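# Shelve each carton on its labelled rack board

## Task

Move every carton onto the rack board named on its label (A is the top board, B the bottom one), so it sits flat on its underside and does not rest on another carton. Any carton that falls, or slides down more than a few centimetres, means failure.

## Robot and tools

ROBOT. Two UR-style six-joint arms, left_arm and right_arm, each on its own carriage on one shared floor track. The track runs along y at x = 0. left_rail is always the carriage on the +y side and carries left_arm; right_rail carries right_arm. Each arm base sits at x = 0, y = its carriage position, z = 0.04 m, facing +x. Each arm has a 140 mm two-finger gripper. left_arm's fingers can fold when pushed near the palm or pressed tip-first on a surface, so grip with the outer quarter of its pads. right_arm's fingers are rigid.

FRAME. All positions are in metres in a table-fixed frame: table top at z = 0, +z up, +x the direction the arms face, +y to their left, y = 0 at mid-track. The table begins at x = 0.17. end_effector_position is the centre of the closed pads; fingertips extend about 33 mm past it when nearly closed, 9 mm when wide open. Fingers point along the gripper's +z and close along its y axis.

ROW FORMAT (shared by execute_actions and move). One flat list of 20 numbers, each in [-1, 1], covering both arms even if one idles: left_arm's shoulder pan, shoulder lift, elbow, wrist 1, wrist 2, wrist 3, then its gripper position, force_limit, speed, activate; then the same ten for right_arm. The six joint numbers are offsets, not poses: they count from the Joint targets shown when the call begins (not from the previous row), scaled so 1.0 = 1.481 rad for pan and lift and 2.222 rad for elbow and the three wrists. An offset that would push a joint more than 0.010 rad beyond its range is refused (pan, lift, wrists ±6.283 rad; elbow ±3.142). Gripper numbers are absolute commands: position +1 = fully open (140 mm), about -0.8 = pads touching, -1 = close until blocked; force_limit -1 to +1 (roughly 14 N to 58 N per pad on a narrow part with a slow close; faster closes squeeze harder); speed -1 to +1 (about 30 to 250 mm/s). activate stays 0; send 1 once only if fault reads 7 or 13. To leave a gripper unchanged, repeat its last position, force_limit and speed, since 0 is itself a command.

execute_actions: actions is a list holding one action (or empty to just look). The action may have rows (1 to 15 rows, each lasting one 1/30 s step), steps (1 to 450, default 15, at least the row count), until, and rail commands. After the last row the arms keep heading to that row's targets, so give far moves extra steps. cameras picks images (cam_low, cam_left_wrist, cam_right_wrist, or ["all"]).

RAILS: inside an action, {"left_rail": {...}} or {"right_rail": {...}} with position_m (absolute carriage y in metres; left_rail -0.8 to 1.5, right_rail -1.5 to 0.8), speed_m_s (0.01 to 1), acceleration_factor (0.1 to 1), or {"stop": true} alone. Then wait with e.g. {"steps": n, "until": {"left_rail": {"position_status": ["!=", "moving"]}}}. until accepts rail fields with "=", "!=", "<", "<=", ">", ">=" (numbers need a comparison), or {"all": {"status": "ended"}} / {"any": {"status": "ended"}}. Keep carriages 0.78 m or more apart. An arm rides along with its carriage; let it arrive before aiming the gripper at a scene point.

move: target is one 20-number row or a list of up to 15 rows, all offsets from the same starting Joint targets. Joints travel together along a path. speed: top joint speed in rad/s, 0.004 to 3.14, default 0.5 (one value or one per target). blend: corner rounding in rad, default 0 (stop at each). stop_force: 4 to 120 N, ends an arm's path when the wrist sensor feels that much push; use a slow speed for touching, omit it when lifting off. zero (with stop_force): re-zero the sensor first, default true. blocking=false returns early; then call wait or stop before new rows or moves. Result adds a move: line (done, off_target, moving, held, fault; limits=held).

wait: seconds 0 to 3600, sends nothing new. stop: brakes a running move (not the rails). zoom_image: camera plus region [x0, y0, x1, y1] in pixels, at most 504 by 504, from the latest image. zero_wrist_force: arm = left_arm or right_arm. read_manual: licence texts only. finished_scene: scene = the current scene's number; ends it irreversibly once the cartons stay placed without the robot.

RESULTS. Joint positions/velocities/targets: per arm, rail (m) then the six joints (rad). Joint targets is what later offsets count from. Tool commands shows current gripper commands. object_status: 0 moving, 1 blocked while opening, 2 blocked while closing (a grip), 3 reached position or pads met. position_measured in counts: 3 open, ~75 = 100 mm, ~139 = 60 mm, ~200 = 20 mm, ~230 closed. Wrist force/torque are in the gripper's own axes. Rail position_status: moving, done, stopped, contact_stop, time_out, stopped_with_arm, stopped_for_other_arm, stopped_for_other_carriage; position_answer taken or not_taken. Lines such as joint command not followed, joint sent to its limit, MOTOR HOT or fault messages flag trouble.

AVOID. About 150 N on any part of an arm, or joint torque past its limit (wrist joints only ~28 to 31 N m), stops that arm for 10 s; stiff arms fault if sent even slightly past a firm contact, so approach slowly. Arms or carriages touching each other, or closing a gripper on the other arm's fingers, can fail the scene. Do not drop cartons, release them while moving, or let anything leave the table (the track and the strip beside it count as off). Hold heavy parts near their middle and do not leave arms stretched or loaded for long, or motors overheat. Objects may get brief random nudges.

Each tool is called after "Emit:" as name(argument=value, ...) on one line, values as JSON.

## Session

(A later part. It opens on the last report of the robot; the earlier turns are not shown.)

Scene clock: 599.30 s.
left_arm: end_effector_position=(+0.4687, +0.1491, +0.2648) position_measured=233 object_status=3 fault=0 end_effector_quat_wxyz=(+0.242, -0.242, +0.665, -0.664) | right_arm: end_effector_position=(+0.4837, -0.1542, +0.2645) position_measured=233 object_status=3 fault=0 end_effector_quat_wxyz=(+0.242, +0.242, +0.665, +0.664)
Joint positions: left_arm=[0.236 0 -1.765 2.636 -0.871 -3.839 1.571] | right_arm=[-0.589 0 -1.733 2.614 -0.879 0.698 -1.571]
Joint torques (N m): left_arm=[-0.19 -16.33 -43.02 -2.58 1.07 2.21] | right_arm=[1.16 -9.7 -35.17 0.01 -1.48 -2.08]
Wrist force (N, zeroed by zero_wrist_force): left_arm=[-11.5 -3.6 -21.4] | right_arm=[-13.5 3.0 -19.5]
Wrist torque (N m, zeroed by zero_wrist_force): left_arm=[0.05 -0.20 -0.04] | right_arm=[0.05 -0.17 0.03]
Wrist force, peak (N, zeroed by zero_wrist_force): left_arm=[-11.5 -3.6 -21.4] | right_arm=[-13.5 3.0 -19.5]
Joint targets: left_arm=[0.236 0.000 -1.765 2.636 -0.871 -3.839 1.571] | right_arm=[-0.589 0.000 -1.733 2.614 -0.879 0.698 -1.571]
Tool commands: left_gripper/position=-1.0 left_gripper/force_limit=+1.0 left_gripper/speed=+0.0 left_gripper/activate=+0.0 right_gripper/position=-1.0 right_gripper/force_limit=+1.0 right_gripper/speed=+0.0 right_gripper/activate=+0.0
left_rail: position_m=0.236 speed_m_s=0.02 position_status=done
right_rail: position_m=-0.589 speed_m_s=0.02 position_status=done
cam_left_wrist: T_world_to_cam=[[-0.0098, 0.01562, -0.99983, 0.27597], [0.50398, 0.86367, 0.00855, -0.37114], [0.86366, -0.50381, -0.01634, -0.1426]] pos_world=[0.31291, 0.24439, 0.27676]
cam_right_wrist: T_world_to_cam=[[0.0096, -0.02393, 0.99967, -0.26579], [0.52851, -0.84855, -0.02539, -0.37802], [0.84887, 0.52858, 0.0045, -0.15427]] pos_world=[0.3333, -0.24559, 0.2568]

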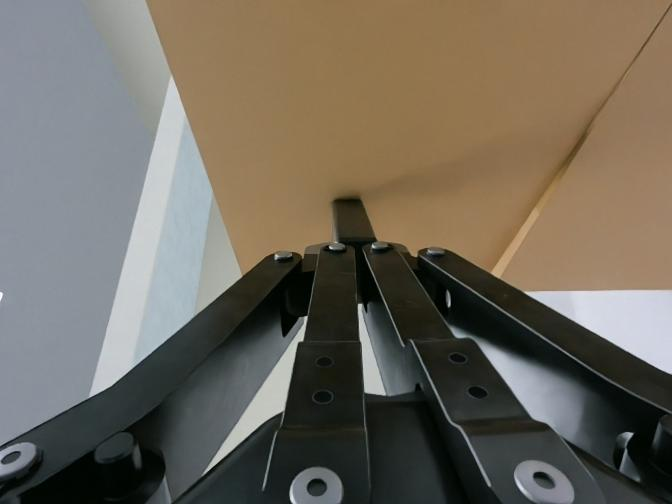

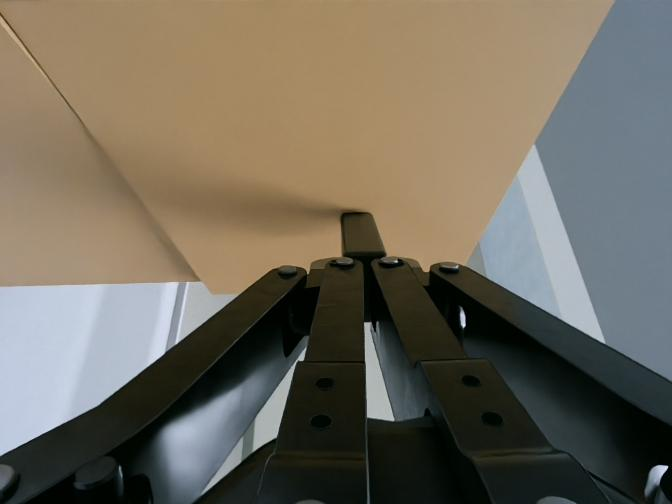

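Emit:
execute_actions(actions=[{"left_rail":{"position_m":0.2348},"right_rail":{"position_m":-0.5878},"steps":60,"until":{"all":{"status":"ended"}}}])

Emit:
move(target=[0,-0.00655,-0.00185,0.00621,0,0,-1,1,0,0,0,-0.00635,-0.00176,0.00599,0,0,-1,1,0,0], speed=0.05)

Scene clock: 629.17 s.
left_arm: end_effector_position=(+0.4688, +0.1479, +0.2648) position_measured=233 object_status=3 fault=0 end_effector_quat_wxyz=(+0.242, -0.242, +0.665, -0.664) | right_arm: end_effector_position=(+0.4838, -0.1531, +0.2645) position_measured=233 object_status=3 fault=0 end_effector_quat_wxyz=(+0.242, +0.242, +0.665, +0.664)
Joint positions: left_arm=[0.235 0 -1.765 2.636 -0.871 -3.84 1.571] | right_arm=[-0.588 0 -1.733 2.614 -0.879 0.698 -1.571]
Joint torques (N m): left_arm=[-25.11 -7.98 -27.61 -2.32 8.35 2.27] | right_arm=[15.13 -9.43 -27.08 -0.87 -7.56 -1.82]
Wrist force (N, zeroed by zero_wrist_force): left_arm=[-30.4 -3.8 -46.7] | right_arm=[-35.6 3.1 -40.9]
Wrist torque (N m, zeroed by zero_wrist_force): left_arm=[0.07 -0.65 -0.06] | right_arm=[-0.01 -0.54 0.05]
Wrist force, peak (N, zeroed by zero_wrist_force): left_arm=[-30.1 -5.0 -46.9] | right_arm=[-35.6 3.1 -40.9]
Joint targets: left_arm=[0.235 0.000 -1.765 2.636 -0.871 -3.839 1.571] | right_arm=[-0.588 0.000 -1.733 2.614 -0.879 0.698 -1.571]
Tool commands: left_gripper/position=-1.0 left_gripper/force_limit=+1.0 left_gripper/speed=+0.0 left_gripper/activate=+0.0 right_gripper/position=-1.0 right_gripper/force_limit=+1.0 right_gripper/speed=+0.0 right_gripper/activate=+0.0
left_rail: position_m=0.235 speed_m_s=0.02 position_status=done
right_rail: position_m=-0.588 speed_m_s=0.02 position_status=done

Scene clock: 629.80 s.
left_arm: end_effector_position=(+0.4689, +0.1479, +0.2686) position_measured=233 object_status=3 fault=0 end_effector_quat_wxyz=(+0.242, -0.242, +0.665, -0.664) | right_arm: end_effector_position=(+0.4840, -0.1530, +0.2684) position_measured=233 object_status=3 fault=0 end_effector_quat_wxyz=(+0.242, +0.242, +0.665, +0.664)
Joint positions: left_arm=[0.235 0 -1.774 2.632 -0.857 -3.839 1.571] | right_arm=[-0.588 0 -1.743 2.61 -0.866 0.698 -1.571]
Joint torques (N m): left_arm=[-26.18 -40.95 -53.24 -0.95 16.97 2.38] | right_arm=[34.61 -34.51 -40.51 0.08 -17.75 -2.04]
Wrist force (N, zeroed by zero_wrist_force): left_arm=[-31.1 9.7 -40.4] | right_arm=[-37.3 -10.1 -36.0]
Wrist torque (N m, zeroed by zero_wrist_force): left_arm=[-0.23 -0.71 0.14] | right_arm=[0.37 -0.60 -0.13]
Wrist force, peak (N, zeroed by zero_wrist_force): left_arm=[-30.7 -4.3 -47.1] | right_arm=[-35.6 4.2 -41.3]
Joint targets: left_arm=[0.235 0.000 -1.774 2.632 -0.857 -3.839 1.571] | right_arm=[-0.588 0.000 -1.743 2.610 -0.866 0.698 -1.571]
left_rail: position_m=0.235 speed_m_s=0.02 position_status=done
right_rail: position_m=-0.588 speed_m_s=0.02 position_status=done
move: done

Emit:
move(target=[[0,-0.03579,-0.01013,0.03398,0,0,-1,1,0,0,0,-0.03471,-0.00968,0.03281,0,0,-1,1,0,0],[0,-0.07299,-0.02318,0.07183,0,0,-1,1,0,0,0,-0.07124,-0.02232,0.0698,0,0,-1,1,0,0],[0,-0.10635,-0.03776,0.10864,0,0,-1,1,0,0,0,-0.10405,-0.03645,0.10581,0,0,-1,1,0,0],[0,-0.13376,-0.0527,0.14185,0,0,-1,1,0,0,0,-0.13133,-0.05099,0.13852,0,0,-1,1,0,0]], speed=0.12, blend=0.02, cameras=["all"])

Scene clock: 654.50 s.
left_arm: end_effector_position=(+0.4688, +0.1479, +0.3698) position_measured=233 object_status=3 fault=0 end_effector_quat_wxyz=(+0.242, -0.242, +0.665, -0.664) | right_arm: end_effector_position=(+0.4838, -0.1530, +0.3693) position_measured=233 object_status=3 fault=0 end_effector_quat_wxyz=(+0.242, +0.242, +0.665, +0.664)
Joint positions: left_arm=[0.235 0 -1.973 2.515 -0.542 -3.839 1.571] | right_arm=[-0.588 0 -1.937 2.497 -0.558 0.698 -1.571]
Joint torques (N m): left_arm=[-26.13 -30.24 -63.46 -0.86 16.58 2.26] | right_arm=[36.39 -24.68 -50.11 0.27 -19.26 -1.79]
Wrist force (N, zeroed by zero_wrist_force): left_arm=[-30.1 8.6 -40.8] | right_arm=[-36.2 -9.7 -35.1]
Wrist torque (N m, zeroed by zero_wrist_force): left_arm=[-0.24 -0.78 0.13] | right_arm=[0.25 -0.65 -0.19]
Wrist force, peak (N, zeroed by zero_wrist_force): left_arm=[-31.8 9.8 -41.4] | right_arm=[-37.6 -10.4 -36.6]
Joint targets: left_arm=[0.235 0.000 -1.973 2.515 -0.542 -3.839 1.571] | right_arm=[-0.588 0.000 -1.937 2.497 -0.558 0.698 -1.571]
left_rail: position_m=0.235 speed_m_s=0.02 position_status=done
right_rail: position_m=-0.588 speed_m_s=0.02 position_status=done
move: done
cam_left_wrist: T_world_to_cam=[[-0.00972, 0.01557, -0.99983, 0.38096], [0.50402, 0.86365, 0.00855, -0.37093], [0.86364, -0.50386, -0.01624, -0.14156]] pos_world=[0.31291, 0.24309, 0.38176]
cam_right_wrist: T_world_to_cam=[[0.0096, -0.02393, 0.99967, -0.37043], [0.52851, -0.84855, -0.02539, -0.3744], [0.84887, 0.52858, 0.0045, -0.15546]] pos_world=[0.33339, -0.24439, 0.3615]

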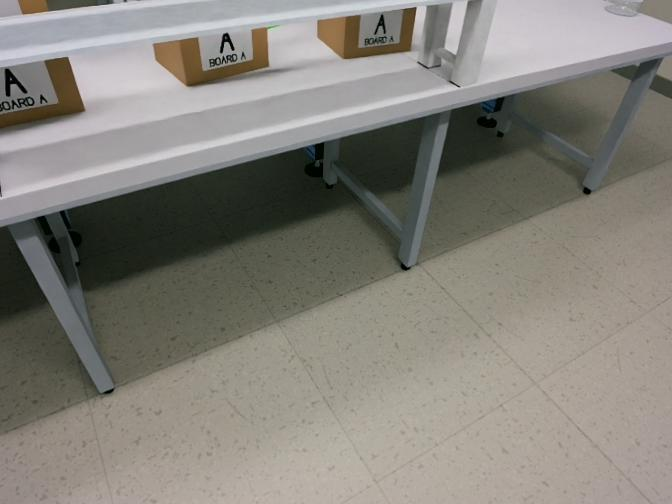

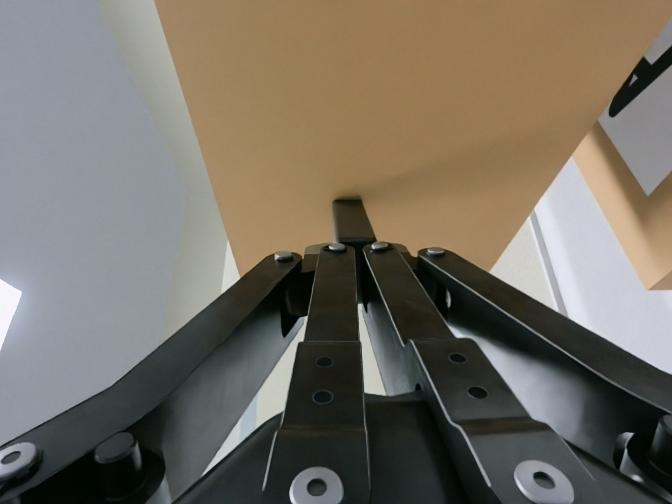

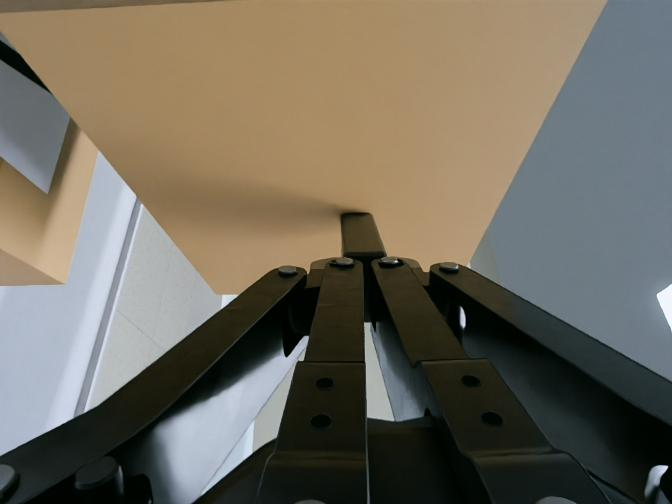

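Emit:
move(target=[[0,0.08163,-0.03114,-0.02327,0,0,-1,1,0,0,0,0.07542,-0.03056,-0.01971,0,0,-1,1,0,0],[0,0.15422,-0.06535,-0.03744,0,0,-1,1,0,0,0,0.14335,-0.06373,-0.03182,0,0,-1,1,0,0]], speed=0.15, blend=0.02, cameras=["all"])

Scene clock: 726.70 s.
left_arm: end_effector_position=(+0.5764, +0.1479, +0.3698) position_measured=233 object_status=3 fault=0 end_effector_quat_wxyz=(+0.242, -0.242, +0.665, -0.664) | right_arm: end_effector_position=(+0.5866, -0.1530, +0.3693) position_measured=233 object_status=3 fault=0 end_effector_quat_wxyz=(+0.242, +0.242, +0.665, +0.664)
Joint positions: left_arm=[0.235 0 -1.744 2.37 -0.625 -3.839 1.571] | right_arm=[-0.588 0 -1.725 2.355 -0.629 0.698 -1.571]
Joint torques (N m): left_arm=[-25.17 -10.94 -61.25 -8.39 14.19 2.21] | right_arm=[33.07 -23.12 -48.92 -9.08 -19.34 -1.85]
Wrist force (N, zeroed by zero_wrist_force): left_arm=[-31.0 9.6 -39.2] | right_arm=[-35.6 -9.9 -35.8]
Wrist torque (N m, zeroed by zero_wrist_force): left_arm=[-0.20 -0.75 0.15] | right_arm=[0.35 -0.64 -0.21]
Wrist force, peak (N, zeroed by zero_wrist_force): left_arm=[-31.2 9.6 -41.4] | right_arm=[-37.3 -10.2 -36.3]
Joint targets: left_arm=[0.235 0.000 -1.744 2.370 -0.625 -3.839 1.571] | right_arm=[-0.588 0.000 -1.725 2.355 -0.629 0.698 -1.571]
left_rail: position_m=0.235 speed_m_s=0.02 position_status=done
right_rail: position_m=-0.588 speed_m_s=0.02 position_status=done
move: done
cam_left_wrist: T_world_to_cam=[[-0.00981, 0.01562, -0.99983, 0.38203], [0.50402, 0.86365, 0.00855, -0.42516], [0.86363, -0.50386, -0.01634, -0.23445]] pos_world=[0.42051, 0.24309, 0.38176]
cam_right_wrist: T_world_to_cam=[[0.0096, -0.02393, 0.99967, -0.37142], [0.52851, -0.84855, -0.02539, -0.42868], [0.84887, 0.52858, 0.0045, -0.24264]] pos_world=[0.4361, -0.24439, 0.3615]

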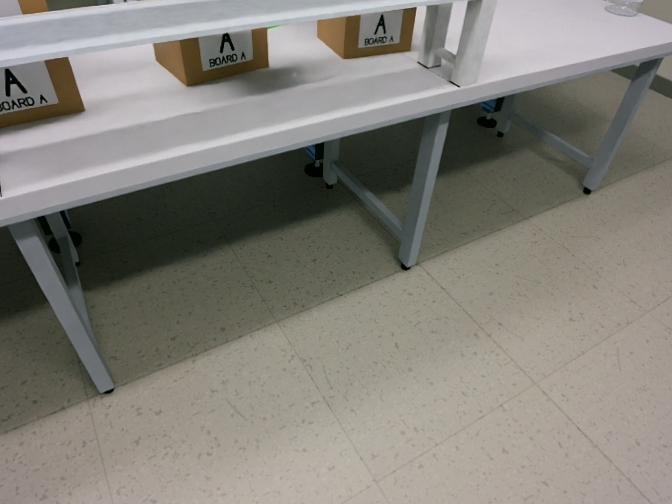

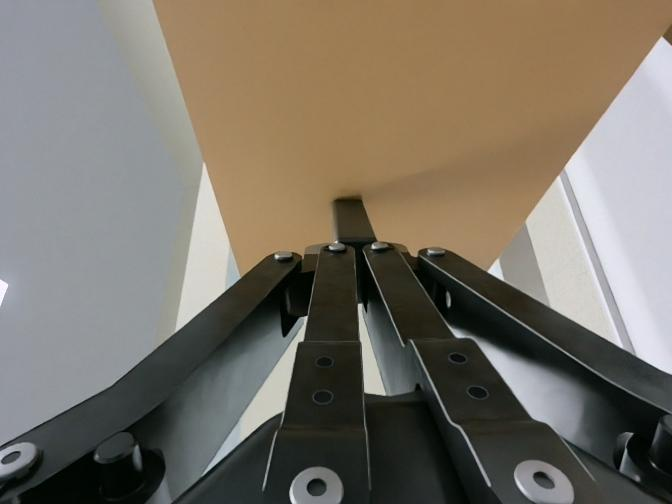

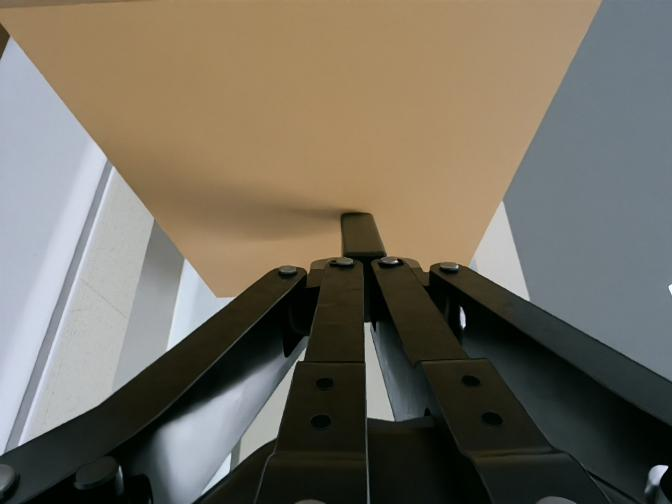

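Emit:
zoom_image(camera="cam_right_wrist", region=[100, 180, 260, 340])

Emit:
zoom_image(camera="cam_left_wrist", region=[140, 150, 300, 310])

Scaled by 3.150.

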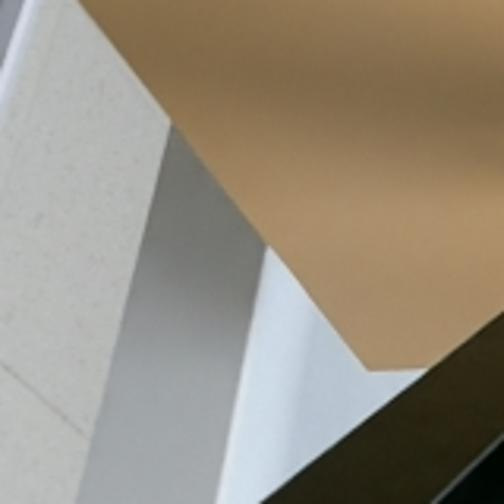

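Scaled by 3.150.

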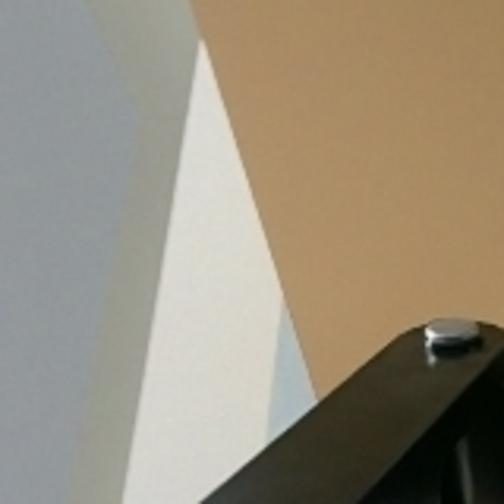

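Emit:
move(target=[[0,0.0659,-0.03663,-0.00729,0,0,-1,1,0,0,0,0.06205,-0.03541,-0.00594,0,0,-1,1,0,0],[0,0.12667,-0.07542,-0.009,0,0,-1,1,0,0,0,0.11958,-0.07272,-0.00697,0,0,-1,1,0,0],[0,0.18379,-0.11633,-0.00617,0,0,-1,1,0,0,0,0.1738,-0.11188,-0.00396,0,0,-1,1,0,0],[0,0.23808,-0.15922,0.00054,0,0,-1,1,0,0,0,0.22559,-0.15292,0.00257,0,0,-1,1,0,0]], speed=0.15, blend=0.02, cameras=["all"])

Scene clock: 765.23 s.
left_arm: end_effector_position=(+0.7918, +0.1478, +0.3696) position_measured=233 object_status=3 fault=0 end_effector_quat_wxyz=(+0.242, -0.242, +0.665, -0.664) | right_arm: end_effector_position=(+0.7923, -0.1549, +0.3716) position_measured=233 object_status=3 fault=0 end_effector_quat_wxyz=(+0.244, +0.244, +0.664, +0.664)
Joint positions: left_arm=[0.235 0 -1.392 2.016 -0.624 -3.839 1.571] | right_arm=[-0.588 -0.001 -1.396 2.017 -0.62 0.703 -1.571]
Joint torques (N m): left_arm=[-24.39 -49.2 -59.57 -1.84 1.9 1.9] | right_arm=[-0.27 -56.69 -35.53 -2.22 -0.29 0.38]
Wrist force (N, zeroed by zero_wrist_force): left_arm=[-15.6 10.0 -18.2] | right_arm=[-15.9 -10.1 -17.6]
Wrist torque (N m, zeroed by zero_wrist_force): left_arm=[-0.26 -0.41 0.15] | right_arm=[0.36 -0.39 -0.16]
Wrist force, peak (N, zeroed by zero_wrist_force): left_arm=[-32.3 9.1 -40.4] | right_arm=[-36.0 -9.4 -37.4]
Joint targets: left_arm=[0.235 0.000 -1.392 2.016 -0.624 -3.839 1.571] | right_arm=[-0.588 -0.001 -1.396 2.017 -0.620 0.703 -1.571]
Tool commands: left_gripper/position=-1.0 left_gripper/force_limit=+1.0 left_gripper/speed=+0.0 left_gripper/activate=+0.0 right_gripper/position=-1.0 right_gripper/force_limit=+1.0 right_gripper/speed=+0.003922 right_gripper/activate=+0.0
FORCE FAULT: contact force on the right arm reached its limit, and that arm stopped for 10 seconds. The contact can be on any part of that arm, not only on its tool. That arm's remaining commands of this call were not run. That arm's target is now where it stood when the stop ended, not its last command. That arm accepts commands again.
left_rail: position_m=0.235 speed_m_s=0.02 position_status=done
right_rail: position_m=-0.588 speed_m_s=0.02 position_status=done
move: fault (right_arm)
cam_left_wrist: T_world_to_cam=[[-0.00986, 0.01553, -0.99983, 0.38409], [0.50402, 0.86365, 0.00845, -0.53374], [0.86363, -0.50385, -0.01634, -0.42056]] pos_world=[0.63601, 0.24309, 0.38166]
cam_right_wrist: T_world_to_cam=[[0.00903, -0.02402, 0.99967, -0.37527], [0.5239, -0.85141, -0.02519, -0.53585], [0.85173, 0.52395, 0.0049, -0.41937]] pos_world=[0.64131, -0.24551, 0.36371]

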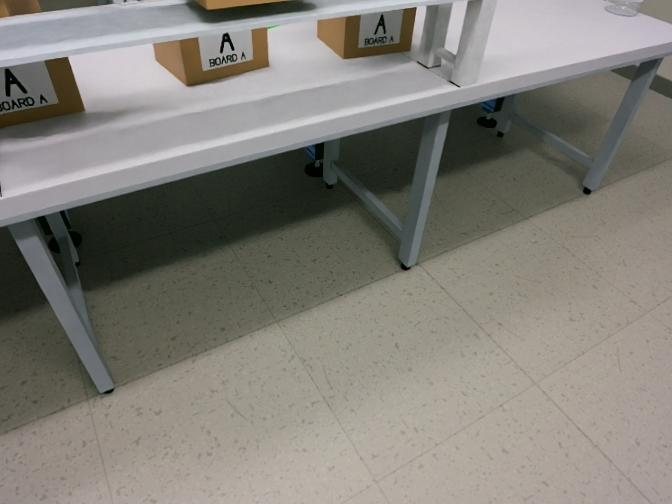

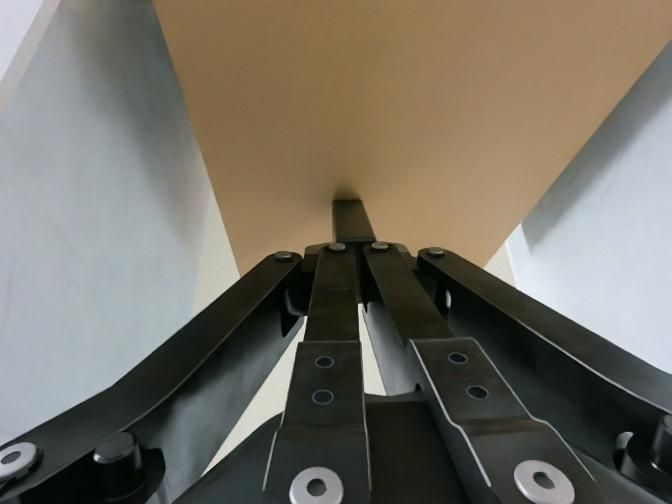

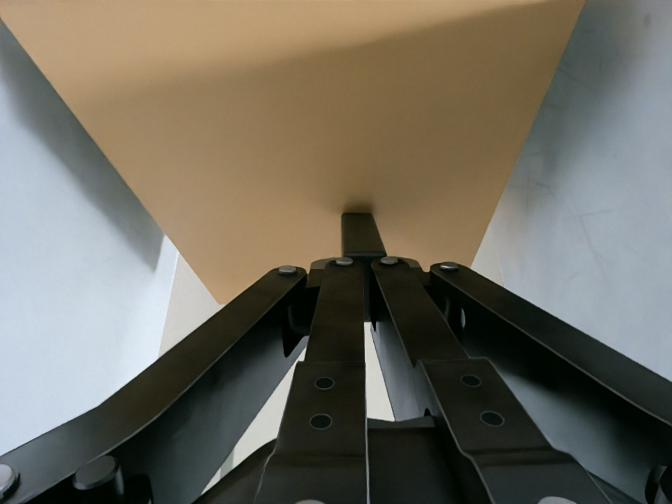

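Emit:
zoom_image(camera="cam_low", region=[0, 0, 300, 130])

Scaled by 1.680.

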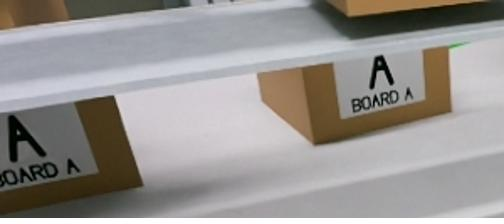

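Emit:
move(target=[0,-0.00284,-0.00153,0.00342,0,0,-1,1,0,0,0.00068,0.0004,-0.00248,0.00176,-0.00225,0,-1,1,0,0], speed=0.02)

Scene clock: 821.23 s.
left_arm: end_effector_position=(+0.7918, +0.1478, +0.3735) position_measured=233 object_status=3 fault=0 end_effector_quat_wxyz=(+0.242, -0.242, +0.665, -0.664) | right_arm: end_effector_position=(+0.7927, -0.1532, +0.3739) position_measured=233 object_status=3 fault=0 end_effector_quat_wxyz=(+0.242, +0.242, +0.664, +0.664)
Joint positions: left_arm=[0.235 0 -1.396 2.012 -0.617 -3.839 1.571] | right_arm=[-0.588 -0.001 -1.395 2.011 -0.617 0.698 -1.571]
Joint torques (N m): left_arm=[-26.25 -88.26 -59.66 0.25 5.02 1.51] | right_arm=[48.39 -55.41 -50.97 -0.23 -16.71 0.3]
Wrist force (N, zeroed by zero_wrist_force): left_arm=[-28.3 8.8 -33.9] | right_arm=[-29.2 -9.3 -32.6]
Wrist torque (N m, zeroed by zero_wrist_force): left_arm=[-0.33 -0.75 0.15] | right_arm=[0.41 -0.62 -0.15]
Wrist force, peak (N, zeroed by zero_wrist_force): left_arm=[-28.3 8.8 -33.9] | right_arm=[-29.2 -9.3 -32.6]
Joint targets: left_arm=[0.235 0.000 -1.396 2.012 -0.616 -3.839 1.571] | right_arm=[-0.588 0.000 -1.395 2.011 -0.616 0.698 -1.571]
left_rail: position_m=0.235 speed_m_s=0.02 position_status=done
right_rail: position_m=-0.588 speed_m_s=0.02 position_status=done
move: done

Emit:
move(target=[[0,-0.05449,0.04275,-0.00644,0,0,-1,1,0,0,0,-0.05199,0.04091,-0.00626,0,0,-1,1,0,0],[0,-0.11182,0.08357,-0.00905,0,0,-1,1,0,0,0,-0.10641,0.07997,-0.00905,0,0,-1,1,0,0],[0,-0.17286,0.12228,-0.00707,0,0,-1,1,0,0,0,-0.16421,0.11719,-0.00774,0,0,-1,1,0,0],[0,-0.23896,0.15878,0.0005,0,0,-1,1,0,0,0,-0.22647,0.15248,-0.00153,0,0,-1,1,0,0],[0,-0.31188,0.19284,0.01503,0,0,-1,1,0,0,0,-0.29473,0.18551,0.01094,0,0,-1,1,0,0],[0,-0.39365,0.22381,0.03861,0,0,-1,1,0,0,0,-0.37029,0.21589,0.03096,0,0,-1,1,0,0]], speed=0.15, blend=0.02, cameras=["all"])

Scene clock: 872.20 s.
left_arm: end_effector_position=(+0.4686, +0.1479, +0.3739) position_measured=233 object_status=3 fault=0 end_effector_quat_wxyz=(+0.242, -0.242, +0.665, -0.664) | right_arm: end_effector_position=(+0.4840, -0.1529, +0.3742) position_measured=233 object_status=3 fault=0 end_effector_quat_wxyz=(+0.242, +0.242, +0.664, +0.664)
Joint positions: left_arm=[0.235 0 -1.979 2.51 -0.531 -3.839 1.571] | right_arm=[-0.588 0 -1.943 2.491 -0.548 0.698 -1.571]
Joint torques (N m): left_arm=[-27.08 -32.05 -41.58 -0.78 15.47 1.83] | right_arm=[35.86 -28.67 -33.74 0.1 -17.11 0.29]
Wrist force (N, zeroed by zero_wrist_force): left_arm=[-32.4 10.0 -42.8] | right_arm=[-38.2 -10.7 -37.4]
Wrist torque (N m, zeroed by zero_wrist_force): left_arm=[-0.24 -0.76 0.12] | right_arm=[0.26 -0.80 -0.18]
Wrist force, peak (N, zeroed by zero_wrist_force): left_arm=[-31.8 9.6 -43.8] | right_arm=[-38.5 -10.0 -38.0]
Joint targets: left_arm=[0.235 0.000 -1.979 2.510 -0.531 -3.839 1.571] | right_arm=[-0.588 0.000 -1.944 2.491 -0.548 0.698 -1.571]
left_rail: position_m=0.235 speed_m_s=0.02 position_status=done
right_rail: position_m=-0.588 speed_m_s=0.02 position_status=done
move: done
cam_left_wrist: T_world_to_cam=[[-0.00986, 0.01553, -0.99983, 0.38511], [0.50402, 0.86365, 0.00845, -0.37087], [0.86363, -0.50385, -0.01634, -0.14137]] pos_world=[0.31281, 0.24309, 0.38586]
cam_right_wrist: T_world_to_cam=[[0.00809, -0.02394, 0.99968, -0.37464], [0.52905, -0.84824, -0.0246, -0.37477], [0.84855, 0.52908, 0.0058, -0.1559]] pos_world=[0.33359, -0.24438, 0.36621]

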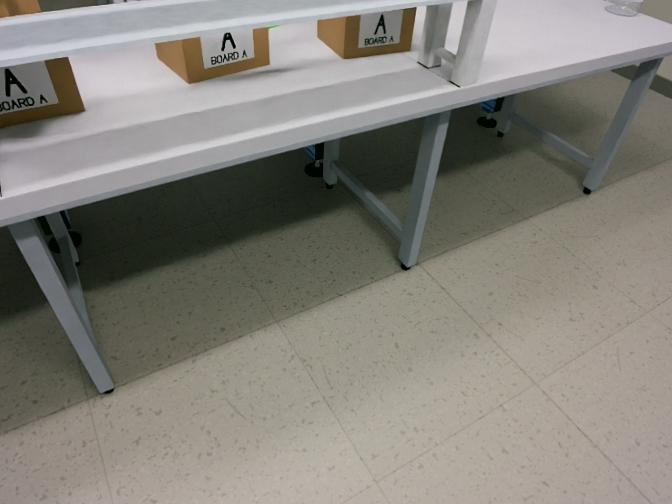

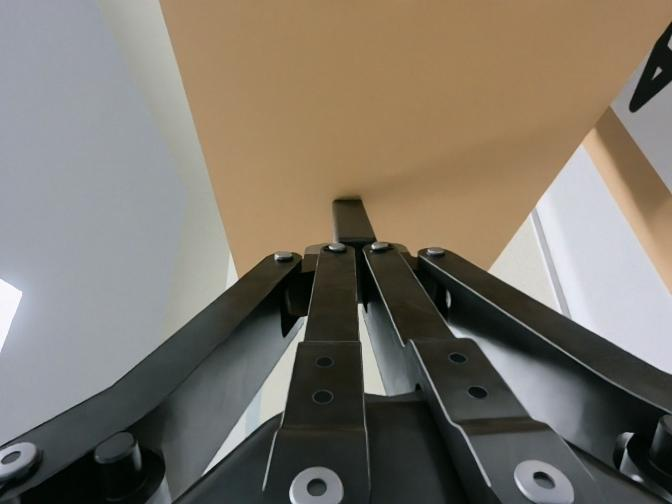

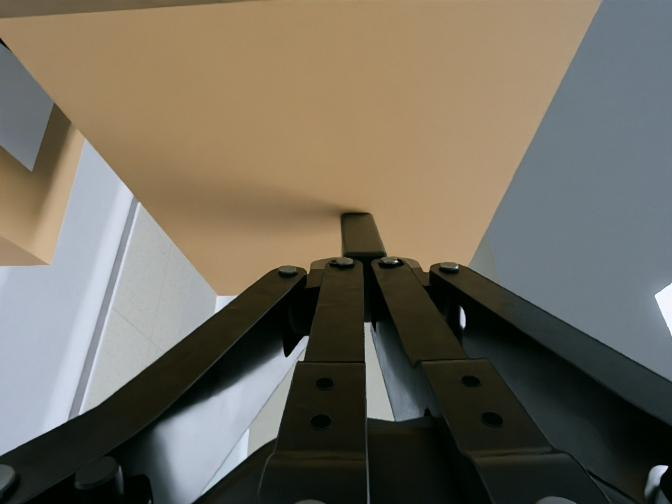

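Emit:
move(target=[[0,0.0316,0.01724,-0.03834,0,0,-1,1,0,0,0,0.03147,0.01683,-0.03785,0,0,-1,1,0,0],[0,0.06496,0.03182,-0.07516,0,0,-1,1,0,0,0,0.06428,0.03096,-0.07385,0,0,-1,1,0,0],[0,0.10216,0.04487,-0.11301,0,0,-1,1,0,0,0,0.10081,0.04361,-0.11085,0,0,-1,1,0,0],[0,0.13964,0.05545,-0.14856,0,0,-1,1,0,0,0,0.13714,0.05374,-0.14518,0,0,-1,1,0,0]], speed=0.12, blend=0.02)

Scene clock: 889.17 s.
left_arm: end_effector_position=(+0.4689, +0.1479, +0.2678) position_measured=233 object_status=3 fault=0 end_effector_quat_wxyz=(+0.242, -0.242, +0.665, -0.664) | right_arm: end_effector_position=(+0.4842, -0.1529, +0.2682) position_measured=233 object_status=3 fault=0 end_effector_quat_wxyz=(+0.242, +0.242, +0.664, +0.664)
Joint positions: left_arm=[0.235 0 -1.772 2.633 -0.861 -3.839 1.571] | right_arm=[-0.588 0 -1.741 2.61 -0.87 0.698 -1.571]
Joint torques (N m): left_arm=[-27.23 4.1 -30.4 -8 15.71 1.58] | right_arm=[14.02 -13.74 -24.67 -8.37 -17.36 0.14]
Wrist force (N, zeroed by zero_wrist_force): left_arm=[-32.9 8.2 -43.1] | right_arm=[-38.9 -9.3 -38.2]
Wrist torque (N m, zeroed by zero_wrist_force): left_arm=[-0.21 -0.70 0.12] | right_arm=[0.31 -0.60 -0.13]
Wrist force, peak (N, zeroed by zero_wrist_force): left_arm=[-32.8 9.7 -43.2] | right_arm=[-39.1 -10.4 -38.1]
Joint targets: left_arm=[0.235 0.000 -1.772 2.633 -0.861 -3.839 1.571] | right_arm=[-0.588 0.000 -1.740 2.610 -0.870 0.698 -1.571]
left_rail: position_m=0.235 speed_m_s=0.02 position_status=done
right_rail: position_m=-0.588 speed_m_s=0.02 position_status=done
move: done

Emit:
move(target=[0,0.00326,0.00092,-0.00309,0,0,-1,1,0,0,0,0.00316,0.00088,-0.00298,0,0,-1,1,0,0], speed=0.03)

Scene clock: 894.07 s.
left_arm: end_effector_position=(+0.4688, +0.1479, +0.2658) position_measured=233 object_status=3 fault=0 end_effector_quat_wxyz=(+0.242, -0.242, +0.665, -0.664) | right_arm: end_effector_position=(+0.4842, -0.1529, +0.2662) position_measured=233 object_status=3 fault=0 end_effector_quat_wxyz=(+0.242, +0.242, +0.664, +0.664)
Joint positions: left_arm=[0.235 0 -1.767 2.635 -0.867 -3.839 1.571] | right_arm=[-0.588 0 -1.736 2.612 -0.877 0.698 -1.571]
Joint torques (N m): left_arm=[-28.82 4.52 -29.74 -7.77 15.65 1.78] | right_arm=[13.57 -9.55 -23.56 -8.84 -16.91 0.02]
Wrist force (N, zeroed by zero_wrist_force): left_arm=[-32.9 7.0 -42.8] | right_arm=[-38.8 -9.0 -37.7]
Wrist torque (N m, zeroed by zero_wrist_force): left_arm=[-0.21 -0.79 0.07] | right_arm=[0.37 -0.63 -0.10]
Wrist force, peak (N, zeroed by zero_wrist_force): left_arm=[-33.0 9.2 -43.0] | right_arm=[-39.3 -10.1 -37.9]
Joint targets: left_arm=[0.235 0.000 -1.767 2.635 -0.868 -3.839 1.571] | right_arm=[-0.588 0.000 -1.736 2.612 -0.877 0.698 -1.571]
left_rail: position_m=0.235 speed_m_s=0.02 position_status=done
right_rail: position_m=-0.588 speed_m_s=0.02 position_status=done
move: done

Emit:
move(target=[0,0.00326,0.00092,-0.00309,0,0,-1,1,0,0,0,0.00316,0.00088,-0.00298,0,0,-1,1,0,0], speed=0.03)

Emit:
move(target=[0,0.00163,0.00046,-0.00155,0,0,-1,1,0,0,0,0.00158,0.00044,-0.00149,0,0,-1,1,0,0], speed=0.03)

Scene clock: 902.63 s.
left_arm: end_effector_position=(+0.4687, +0.1479, +0.2639) position_measured=233 object_status=3 fault=0 end_effector_quat_wxyz=(+0.242, -0.241, +0.665, -0.664) | right_arm: end_effector_position=(+0.4841, -0.1529, +0.2643) position_measured=233 object_status=3 fault=0 end_effector_quat_wxyz=(+0.242, +0.241, +0.664, +0.665)
Joint positions: left_arm=[0.235 0 -1.763 2.637 -0.874 -3.839 1.571] | right_arm=[-0.588 0 -1.731 2.614 -0.883 0.698 -1.571]
Joint torques (N m): left_arm=[-29.75 15.25 -14.43 -0.86 15.47 1.5] | right_arm=[14.87 -5.23 -14.05 -3.74 -17.03 0.08]
Wrist force (N, zeroed by zero_wrist_force): left_arm=[-29.7 -15.7 -39.1] | right_arm=[-40.9 5.8 -39.9]
Wrist torque (N m, zeroed by zero_wrist_force): left_arm=[0.31 -0.75 -0.21] | right_arm=[-0.09 -0.65 0.09]
Wrist force, peak (N, zeroed by zero_wrist_force): left_arm=[-33.0 6.4 -43.0] | right_arm=[-40.9 5.8 -39.9]
Joint targets: left_arm=[0.235 0.000 -1.762 2.637 -0.875 -3.839 1.571] | right_arm=[-0.588 0.000 -1.731 2.614 -0.883 0.698 -1.571]
left_rail: position_m=0.235 speed_m_s=0.02 position_status=done
right_rail: position_m=-0.588 speed_m_s=0.02 position_status=done
move: done

Scene clock: 903.13 s.
left_arm: end_effector_position=(+0.4686, +0.1479, +0.2628) position_measured=233 object_status=3 fault=0 end_effector_quat_wxyz=(+0.242, -0.242, +0.665, -0.664) | right_arm: end_effector_position=(+0.4840, -0.1529, +0.2632) position_measured=233 object_status=3 fault=0 end_effector_quat_wxyz=(+0.242, +0.242, +0.664, +0.664)
Joint positions: left_arm=[0.235 0 -1.76 2.638 -0.878 -3.839 1.571] | right_arm=[-0.588 0 -1.729 2.615 -0.887 0.698 -1.571]
Joint torques (N m): left_arm=[-27.28 17.09 -16.06 -1.2 15.7 2.11] | right_arm=[14.83 2.59 -14.75 -2.09 -17.07 0]
Wrist force (N, zeroed by zero_wrist_force): left_arm=[-27.8 -21.0 -51.6] | right_arm=[-37.1 16.2 -49.7]
Wrist torque (N m, zeroed by zero_wrist_force): left_arm=[0.48 -0.45 -0.27] | right_arm=[-0.36 -0.49 0.22]
Wrist force, peak (N, zeroed by zero_wrist_force): left_arm=[-27.8 -21.0 -51.6] | right_arm=[-37.0 16.3 -49.8]
Joint targets: left_arm=[0.235 0.000 -1.760 2.638 -0.878 -3.839 1.571] | right_arm=[-0.588 0.000 -1.729 2.615 -0.887 0.698 -1.571]
left_rail: position_m=0.235 speed_m_s=0.02 position_status=done
right_rail: position_m=-0.588 speed_m_s=0.02 position_status=done
move: done

Emit:
move(target=[0,-0.00489,-0.00138,0.00464,0,0,-1,1,0,0,0,-0.00474,-0.00132,0.00447,0,0,-1,1,0,0], speed=0.03)

Emit:
execute_actions(actions=[{"left_rail":{"position_m":0.257},"right_rail":{"position_m":-0.610},"steps":100,"until":{"all":{"status":"ended"}}}])

Emit:
move(target=[0,-0.02687,-0.05194,0.18776,0,0,-1,1,0,0,0,-0.02708,-0.05162,0.18744,0,0,-1,1,0,0], speed=0.3, cameras=["all"])

Scene clock: 935.03 s.
left_arm: end_effector_position=(+0.4687, +0.1479, +0.2656) position_measured=233 object_status=3 fault=0 end_effector_quat_wxyz=(+0.242, -0.242, +0.665, -0.664) | right_arm: end_effector_position=(+0.4841, -0.1529, +0.2660) position_measured=233 object_status=3 fault=0 end_effector_quat_wxyz=(+0.242, +0.242, +0.664, +0.664)
Joint positions: left_arm=[0.235 0 -1.767 2.635 -0.868 -3.839 1.571] | right_arm=[-0.588 0 -1.736 2.612 -0.877 0.698 -1.571]
Joint torques (N m): left_arm=[-27.96 -42.86 -52.2 -0.13 14.95 1.23] | right_arm=[20.95 -34.32 -39.78 0.57 -16.78 -0.06]
Wrist force (N, zeroed by zero_wrist_force): left_arm=[-31.4 7.9 -42.1] | right_arm=[-37.4 -9.4 -36.8]
Wrist torque (N m, zeroed by zero_wrist_force): left_arm=[-0.17 -0.66 0.10] | right_arm=[0.32 -0.67 -0.11]
Wrist force, peak (N, zeroed by zero_wrist_force): left_arm=[-27.7 -21.3 -52.1] | right_arm=[-37.2 16.8 -50.2]
Joint targets: left_arm=[0.235 0.000 -1.767 2.635 -0.868 -3.839 1.571] | right_arm=[-0.588 0.000 -1.736 2.612 -0.877 0.698 -1.571]
left_rail: position_m=0.235 speed_m_s=0.02 position_status=done
right_rail: position_m=-0.588 speed_m_s=0.02 position_status=done
move: done

Scene clock: 936.47 s.
left_arm: end_effector_position=(+0.4688, +0.1701, +0.2657) position_measured=233 object_status=3 fault=0 end_effector_quat_wxyz=(+0.242, -0.242, +0.665, -0.664) | right_arm: end_effector_position=(+0.4842, -0.1750, +0.2662) position_measured=233 object_status=3 fault=0 end_effector_quat_wxyz=(+0.242, +0.241, +0.664, +0.664)
Joint positions: left_arm=[0.257 0 -1.767 2.635 -0.868 -3.839 1.571] | right_arm=[-0.61 0 -1.736 2.612 -0.877 0.698 -1.571]
Joint torques (N m): left_arm=[8.24 -29.7 -22.1 -0.5 -1.9 1.28] | right_arm=[-15.99 -13.5 -20.87 0.48 2.8 0.02]
Wrist force (N, zeroed by zero_wrist_force): left_arm=[0.0 -0.1 -0.2] | right_arm=[-0.2 2.8 0.5]
Wrist torque (N m, zeroed by zero_wrist_force): left_arm=[-0.04 -0.01 -0.01] | right_arm=[0.62 0.06 0.01]
Wrist force, peak (N, zeroed by zero_wrist_force): left_arm=[-31.2 8.1 -42.0] | right_arm=[-37.7 -10.0 -36.5]
Joint targets: left_arm=[0.257 0.000 -1.767 2.635 -0.868 -3.839 1.571] | right_arm=[-0.610 0.000 -1.736 2.612 -0.877 0.698 -1.571]
Tool commands: left_gripper/position=-1.0 left_gripper/force_limit=+1.0 left_gripper/speed=+0.0 left_gripper/activate=+0.0 right_gripper/position=-1.0 right_gripper/force_limit=+1.0 right_gripper/speed=+0.0 right_gripper/activate=+0.0
left_rail: position_m=0.257 speed_m_s=0.02 position_status=done
right_rail: position_m=-0.610 speed_m_s=0.02 position_status=done

Scene clock: 938.40 s.
left_arm: end_effector_position=(+0.4694, +0.1701, +0.2703) position_measured=233 object_status=3 fault=0 end_effector_quat_wxyz=(+0.153, -0.326, +0.690, -0.627) | right_arm: end_effector_position=(+0.4849, -0.1751, +0.2707) position_measured=233 object_status=3 fault=0 end_effector_quat_wxyz=(+0.153, +0.326, +0.690, +0.627)
Joint positions: left_arm=[0.257 0 -1.807 2.52 -0.451 -3.839 1.571] | right_arm=[-0.61 0 -1.776 2.498 -0.461 0.698 -1.571]
Joint torques (N m): left_arm=[10.12 -35.86 -48.98 1.57 -0.45 1.35] | right_arm=[-12.06 -28.56 -39.73 2.83 2.07 -0.12]
Wrist force (N, zeroed by zero_wrist_force): left_arm=[-0.1 -0.4 0.2] | right_arm=[-0.4 2.6 0.4]
Wrist torque (N m, zeroed by zero_wrist_force): left_arm=[-0.10 -0.02 0.03] | right_arm=[0.63 0.05 0.06]
Wrist force, peak (N, zeroed by zero_wrist_force): left_arm=[-0.4 -0.8 1.0] | right_arm=[-1.3 3.4 1.2]
Joint targets: left_arm=[0.257 0.000 -1.807 2.520 -0.450 -3.839 1.571] | right_arm=[-0.610 0.000 -1.776 2.497 -0.460 0.698 -1.571]
left_rail: position_m=0.257 speed_m_s=0.02 position_status=done
right_rail: position_m=-0.610 speed_m_s=0.02 position_status=done
move: done
cam_left_wrist: T_world_to_cam=[[-0.26828, 0.01559, -0.96321, 0.39263], [0.48905, 0.86365, -0.12223, -0.34728], [0.82997, -0.50385, -0.23933, -0.05639]] pos_world=[0.32197, 0.26539, 0.32224]
cam_right_wrist: T_world_to_cam=[[0.26632, -0.02405, 0.96359, -0.38723], [0.50467, -0.84823, -0.16065, -0.348], [0.82121, 0.52908, -0.21376, -0.07166]] pos_world=[0.3376, -0.26658, 0.3019]

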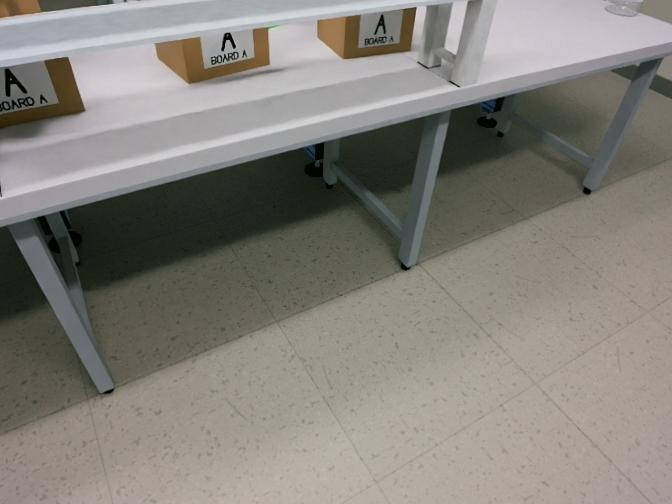

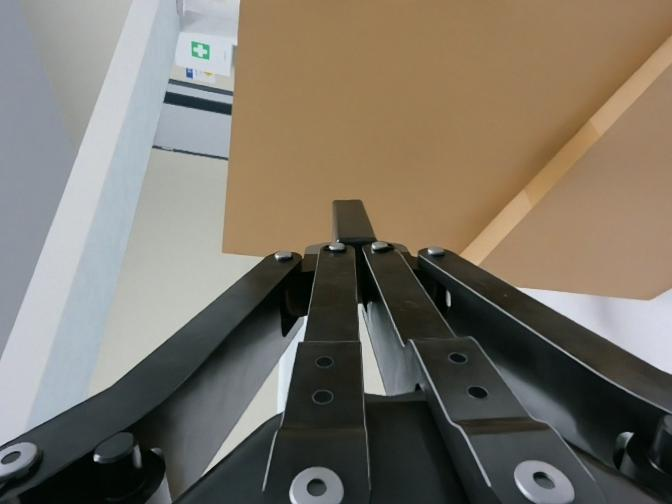

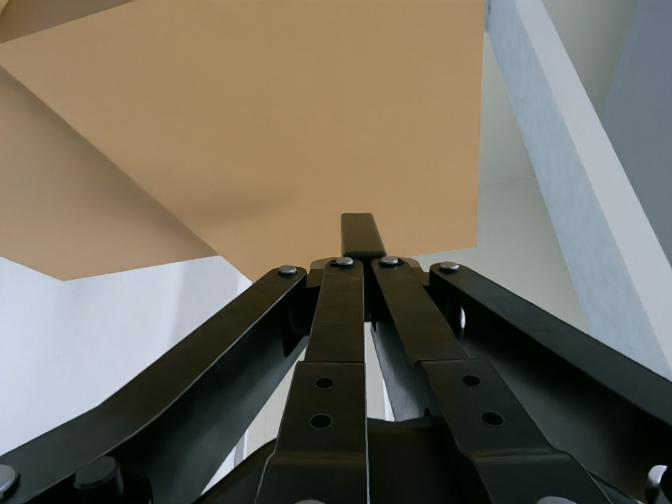

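Emit:
zero_wrist_force(arm="left_arm")

Emit:
zero_wrist_force(arm="right_arm")

Emit:
execute_actions(actions=[{"left_rail":{"position_m":0.2365},"right_rail":{"position_m":-0.5895},"steps":100,"until":{"all":{"status":"ended"}}}])

Emit:
execute_actions(actions=[{"left_rail":{"position_m":0.2350},"right_rail":{"position_m":-0.5880},"steps":100,"until":{"all":{"status":"ended"}}}])

Wrist force sensor zeroed.

Wrist force sensor zeroed.

Scene clock: 949.50 s.
left_arm: end_effector_position=(+0.4694, +0.1496, +0.2703) position_measured=233 object_status=3 fault=0 end_effector_quat_wxyz=(+0.153, -0.326, +0.691, -0.627) | right_arm: end_effector_position=(+0.4849, -0.1546, +0.2707) position_measured=233 object_status=3 fault=0 end_effector_quat_wxyz=(+0.153, +0.326, +0.690, +0.627)
Joint positions: left_arm=[0.237 0 -1.807 2.52 -0.45 -3.839 1.571] | right_arm=[-0.59 0 -1.776 2.497 -0.46 0.698 -1.571]
Joint torques (N m): left_arm=[8.36 -36.59 -49.15 1.77 1.09 1.11] | right_arm=[11.31 -29.04 -39.24 2.3 2.01 -0.11]
Wrist force (N, zeroed by zero_wrist_force): left_arm=[-6.8 -0.1 -9.4] | right_arm=[-4.7 0.3 -6.0]
Wrist torque (N m, zeroed by zero_wrist_force): left_arm=[0.14 -0.19 -0.02] | right_arm=[0.00 -0.03 0.00]
Wrist force, peak (N, zeroed by zero_wrist_force): left_arm=[-6.8 -0.1 -9.4] | right_arm=[-4.7 0.3 -6.0]
Joint targets: left_arm=[0.236 0.000 -1.807 2.520 -0.450 -3.839 1.571] | right_arm=[-0.590 0.000 -1.776 2.497 -0.460 0.698 -1.571]
Tool commands: left_gripper/position=-1.0 left_gripper/force_limit=+1.0 left_gripper/speed=+0.0 left_gripper/activate=+0.0 right_gripper/position=-1.0 right_gripper/force_limit=+1.0 right_gripper/speed=+0.0 right_gripper/activate=+0.0
left_rail: position_m=0.237 position_m_goal=0.236 speed_m_s=0.02 position_status=done
right_rail: position_m=-0.590 speed_m_s=0.02 position_status=done

Scene clock: 949.93 s.
left_arm: end_effector_position=(+0.4695, +0.1482, +0.2703) position_measured=233 object_status=3 fault=0 end_effector_quat_wxyz=(+0.153, -0.326, +0.690, -0.627) | right_arm: end_effector_position=(+0.4850, -0.1531, +0.2708) position_measured=233 object_status=3 fault=0 end_effector_quat_wxyz=(+0.153, +0.326, +0.690, +0.627)
Joint positions: left_arm=[0.235 0 -1.807 2.52 -0.45 -3.84 1.571] | right_arm=[-0.588 0 -1.776 2.497 -0.46 0.698 -1.571]
Joint torques (N m): left_arm=[-19.09 -28.91 -46.93 1.64 6.44 1.33] | right_arm=[12.47 -20.38 -32.65 2.18 -8.16 -0.36]
Wrist force (N, zeroed by zero_wrist_force): left_arm=[-25.6 -6.7 -48.2] | right_arm=[-29.6 9.6 -43.9]
Wrist torque (N m, zeroed by zero_wrist_force): left_arm=[0.26 -0.39 -0.10] | right_arm=[-0.37 -0.30 0.11]
Wrist force, peak (N, zeroed by zero_wrist_force): left_arm=[-25.6 -6.7 -48.2] | right_arm=[-29.6 9.6 -43.9]
Joint targets: left_arm=[0.235 0.000 -1.807 2.520 -0.450 -3.839 1.571] | right_arm=[-0.588 0.000 -1.776 2.497 -0.460 0.698 -1.571]
Tool commands: left_gripper/position=-1.0 left_gripper/force_limit=+1.0 left_gripper/speed=+0.0 left_gripper/activate=+0.0 right_gripper/position=-1.0 right_gripper/force_limit=+1.0 right_gripper/speed=+0.0 right_gripper/activate=+0.0
left_rail: position_m=0.235 speed_m_s=0.02 position_status=done
right_rail: position_m=-0.588 speed_m_s=0.02 position_status=done

Emit:
move(target=[[0,-0.03039,-0.01337,0.03362,0,0,-1,1,0,0,0,-0.03005,-0.01301,0.03303,0,0,-1,1,0,0],[0,-0.05685,-0.02759,0.06548,0,0,-1,1,0,0,0,-0.05618,-0.02687,0.06431,0,0,-1,1,0,0],[0,-0.07974,-0.04271,0.09586,0,0,-1,1,0,0,0,-0.07907,-0.04163,0.09433,0,0,-1,1,0,0],[0,-0.09912,-0.05851,0.12457,0,0,-1,1,0,0,0,-0.09865,-0.05711,0.12286,0,0,-1,1,0,0]], speed=0.12, blend=0.02, cameras=["all"])

Scene clock: 981.33 s.
left_arm: end_effector_position=(+0.4695, +0.1481, +0.3752) position_measured=233 object_status=3 fault=0 end_effector_quat_wxyz=(+0.153, -0.326, +0.691, -0.627) | right_arm: end_effector_position=(+0.4848, -0.1531, +0.3758) position_measured=233 object_status=3 fault=0 end_effector_quat_wxyz=(+0.153, +0.326, +0.690, +0.627)
Joint positions: left_arm=[0.235 0 -1.954 2.39 -0.174 -3.839 1.571] | right_arm=[-0.588 0 -1.922 2.371 -0.188 0.698 -1.571]
Joint torques (N m): left_arm=[-13.93 -34.61 -64.36 -0.15 14.4 1.49] | right_arm=[18.07 -26.94 -52.28 1.21 -16.81 -0.17]
Wrist force (N, zeroed by zero_wrist_force): left_arm=[-27.5 9.4 -33.2] | right_arm=[-32.7 -9.0 -29.0]
Wrist torque (N m, zeroed by zero_wrist_force): left_arm=[-0.14 -0.76 0.15] | right_arm=[0.11 -0.64 -0.19]
Wrist force, peak (N, zeroed by zero_wrist_force): left_arm=[-26.5 -8.0 -50.7] | right_arm=[-30.1 10.9 -45.0]
Joint targets: left_arm=[0.235 0.000 -1.954 2.390 -0.174 -3.839 1.571] | right_arm=[-0.588 0.000 -1.922 2.371 -0.187 0.698 -1.571]
left_rail: position_m=0.235 speed_m_s=0.02 position_status=done
right_rail: position_m=-0.588 speed_m_s=0.02 position_status=done
move: done
cam_left_wrist: T_world_to_cam=[[-0.26837, 0.01564, -0.96319, 0.49414], [0.48904, 0.86365, -0.12223, -0.3154], [0.82995, -0.50384, -0.23942, -0.04243]] pos_world=[0.32207, 0.24329, 0.42724]
cam_right_wrist: T_world_to_cam=[[0.26644, -0.02408, 0.96355, -0.48798], [0.50463, -0.84824, -0.16074, -0.31236], [0.82119, 0.52907, -0.21385, -0.06071]] pos_world=[0.3375, -0.24458, 0.407]

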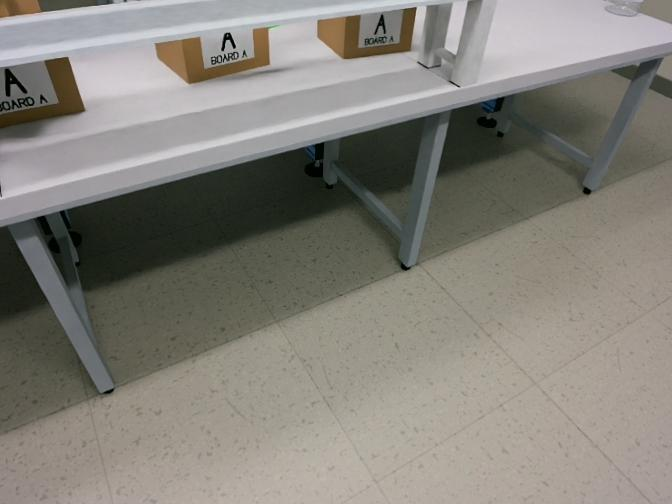

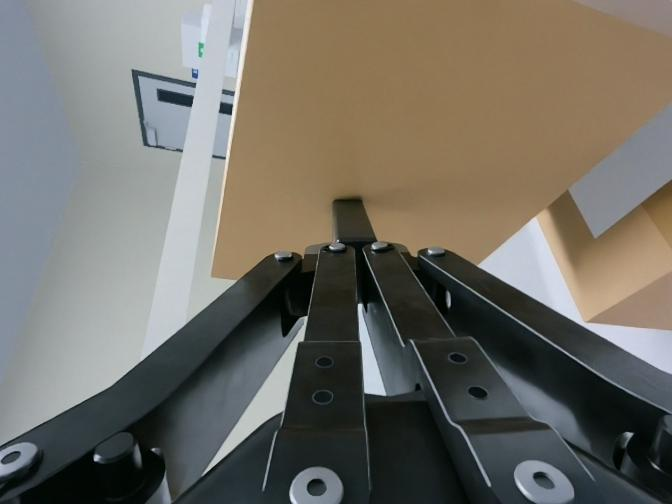

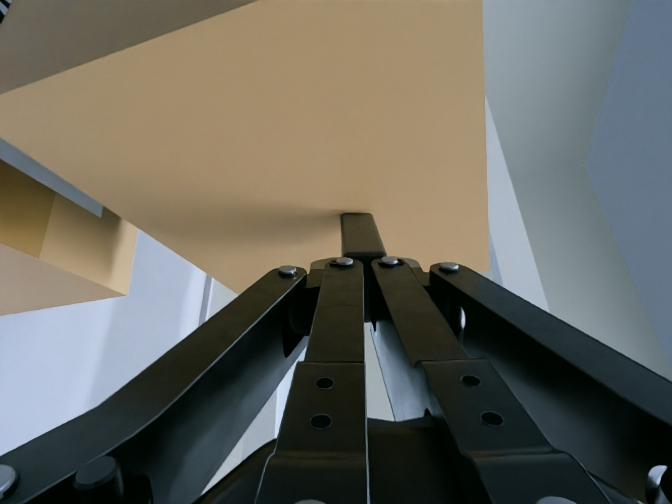

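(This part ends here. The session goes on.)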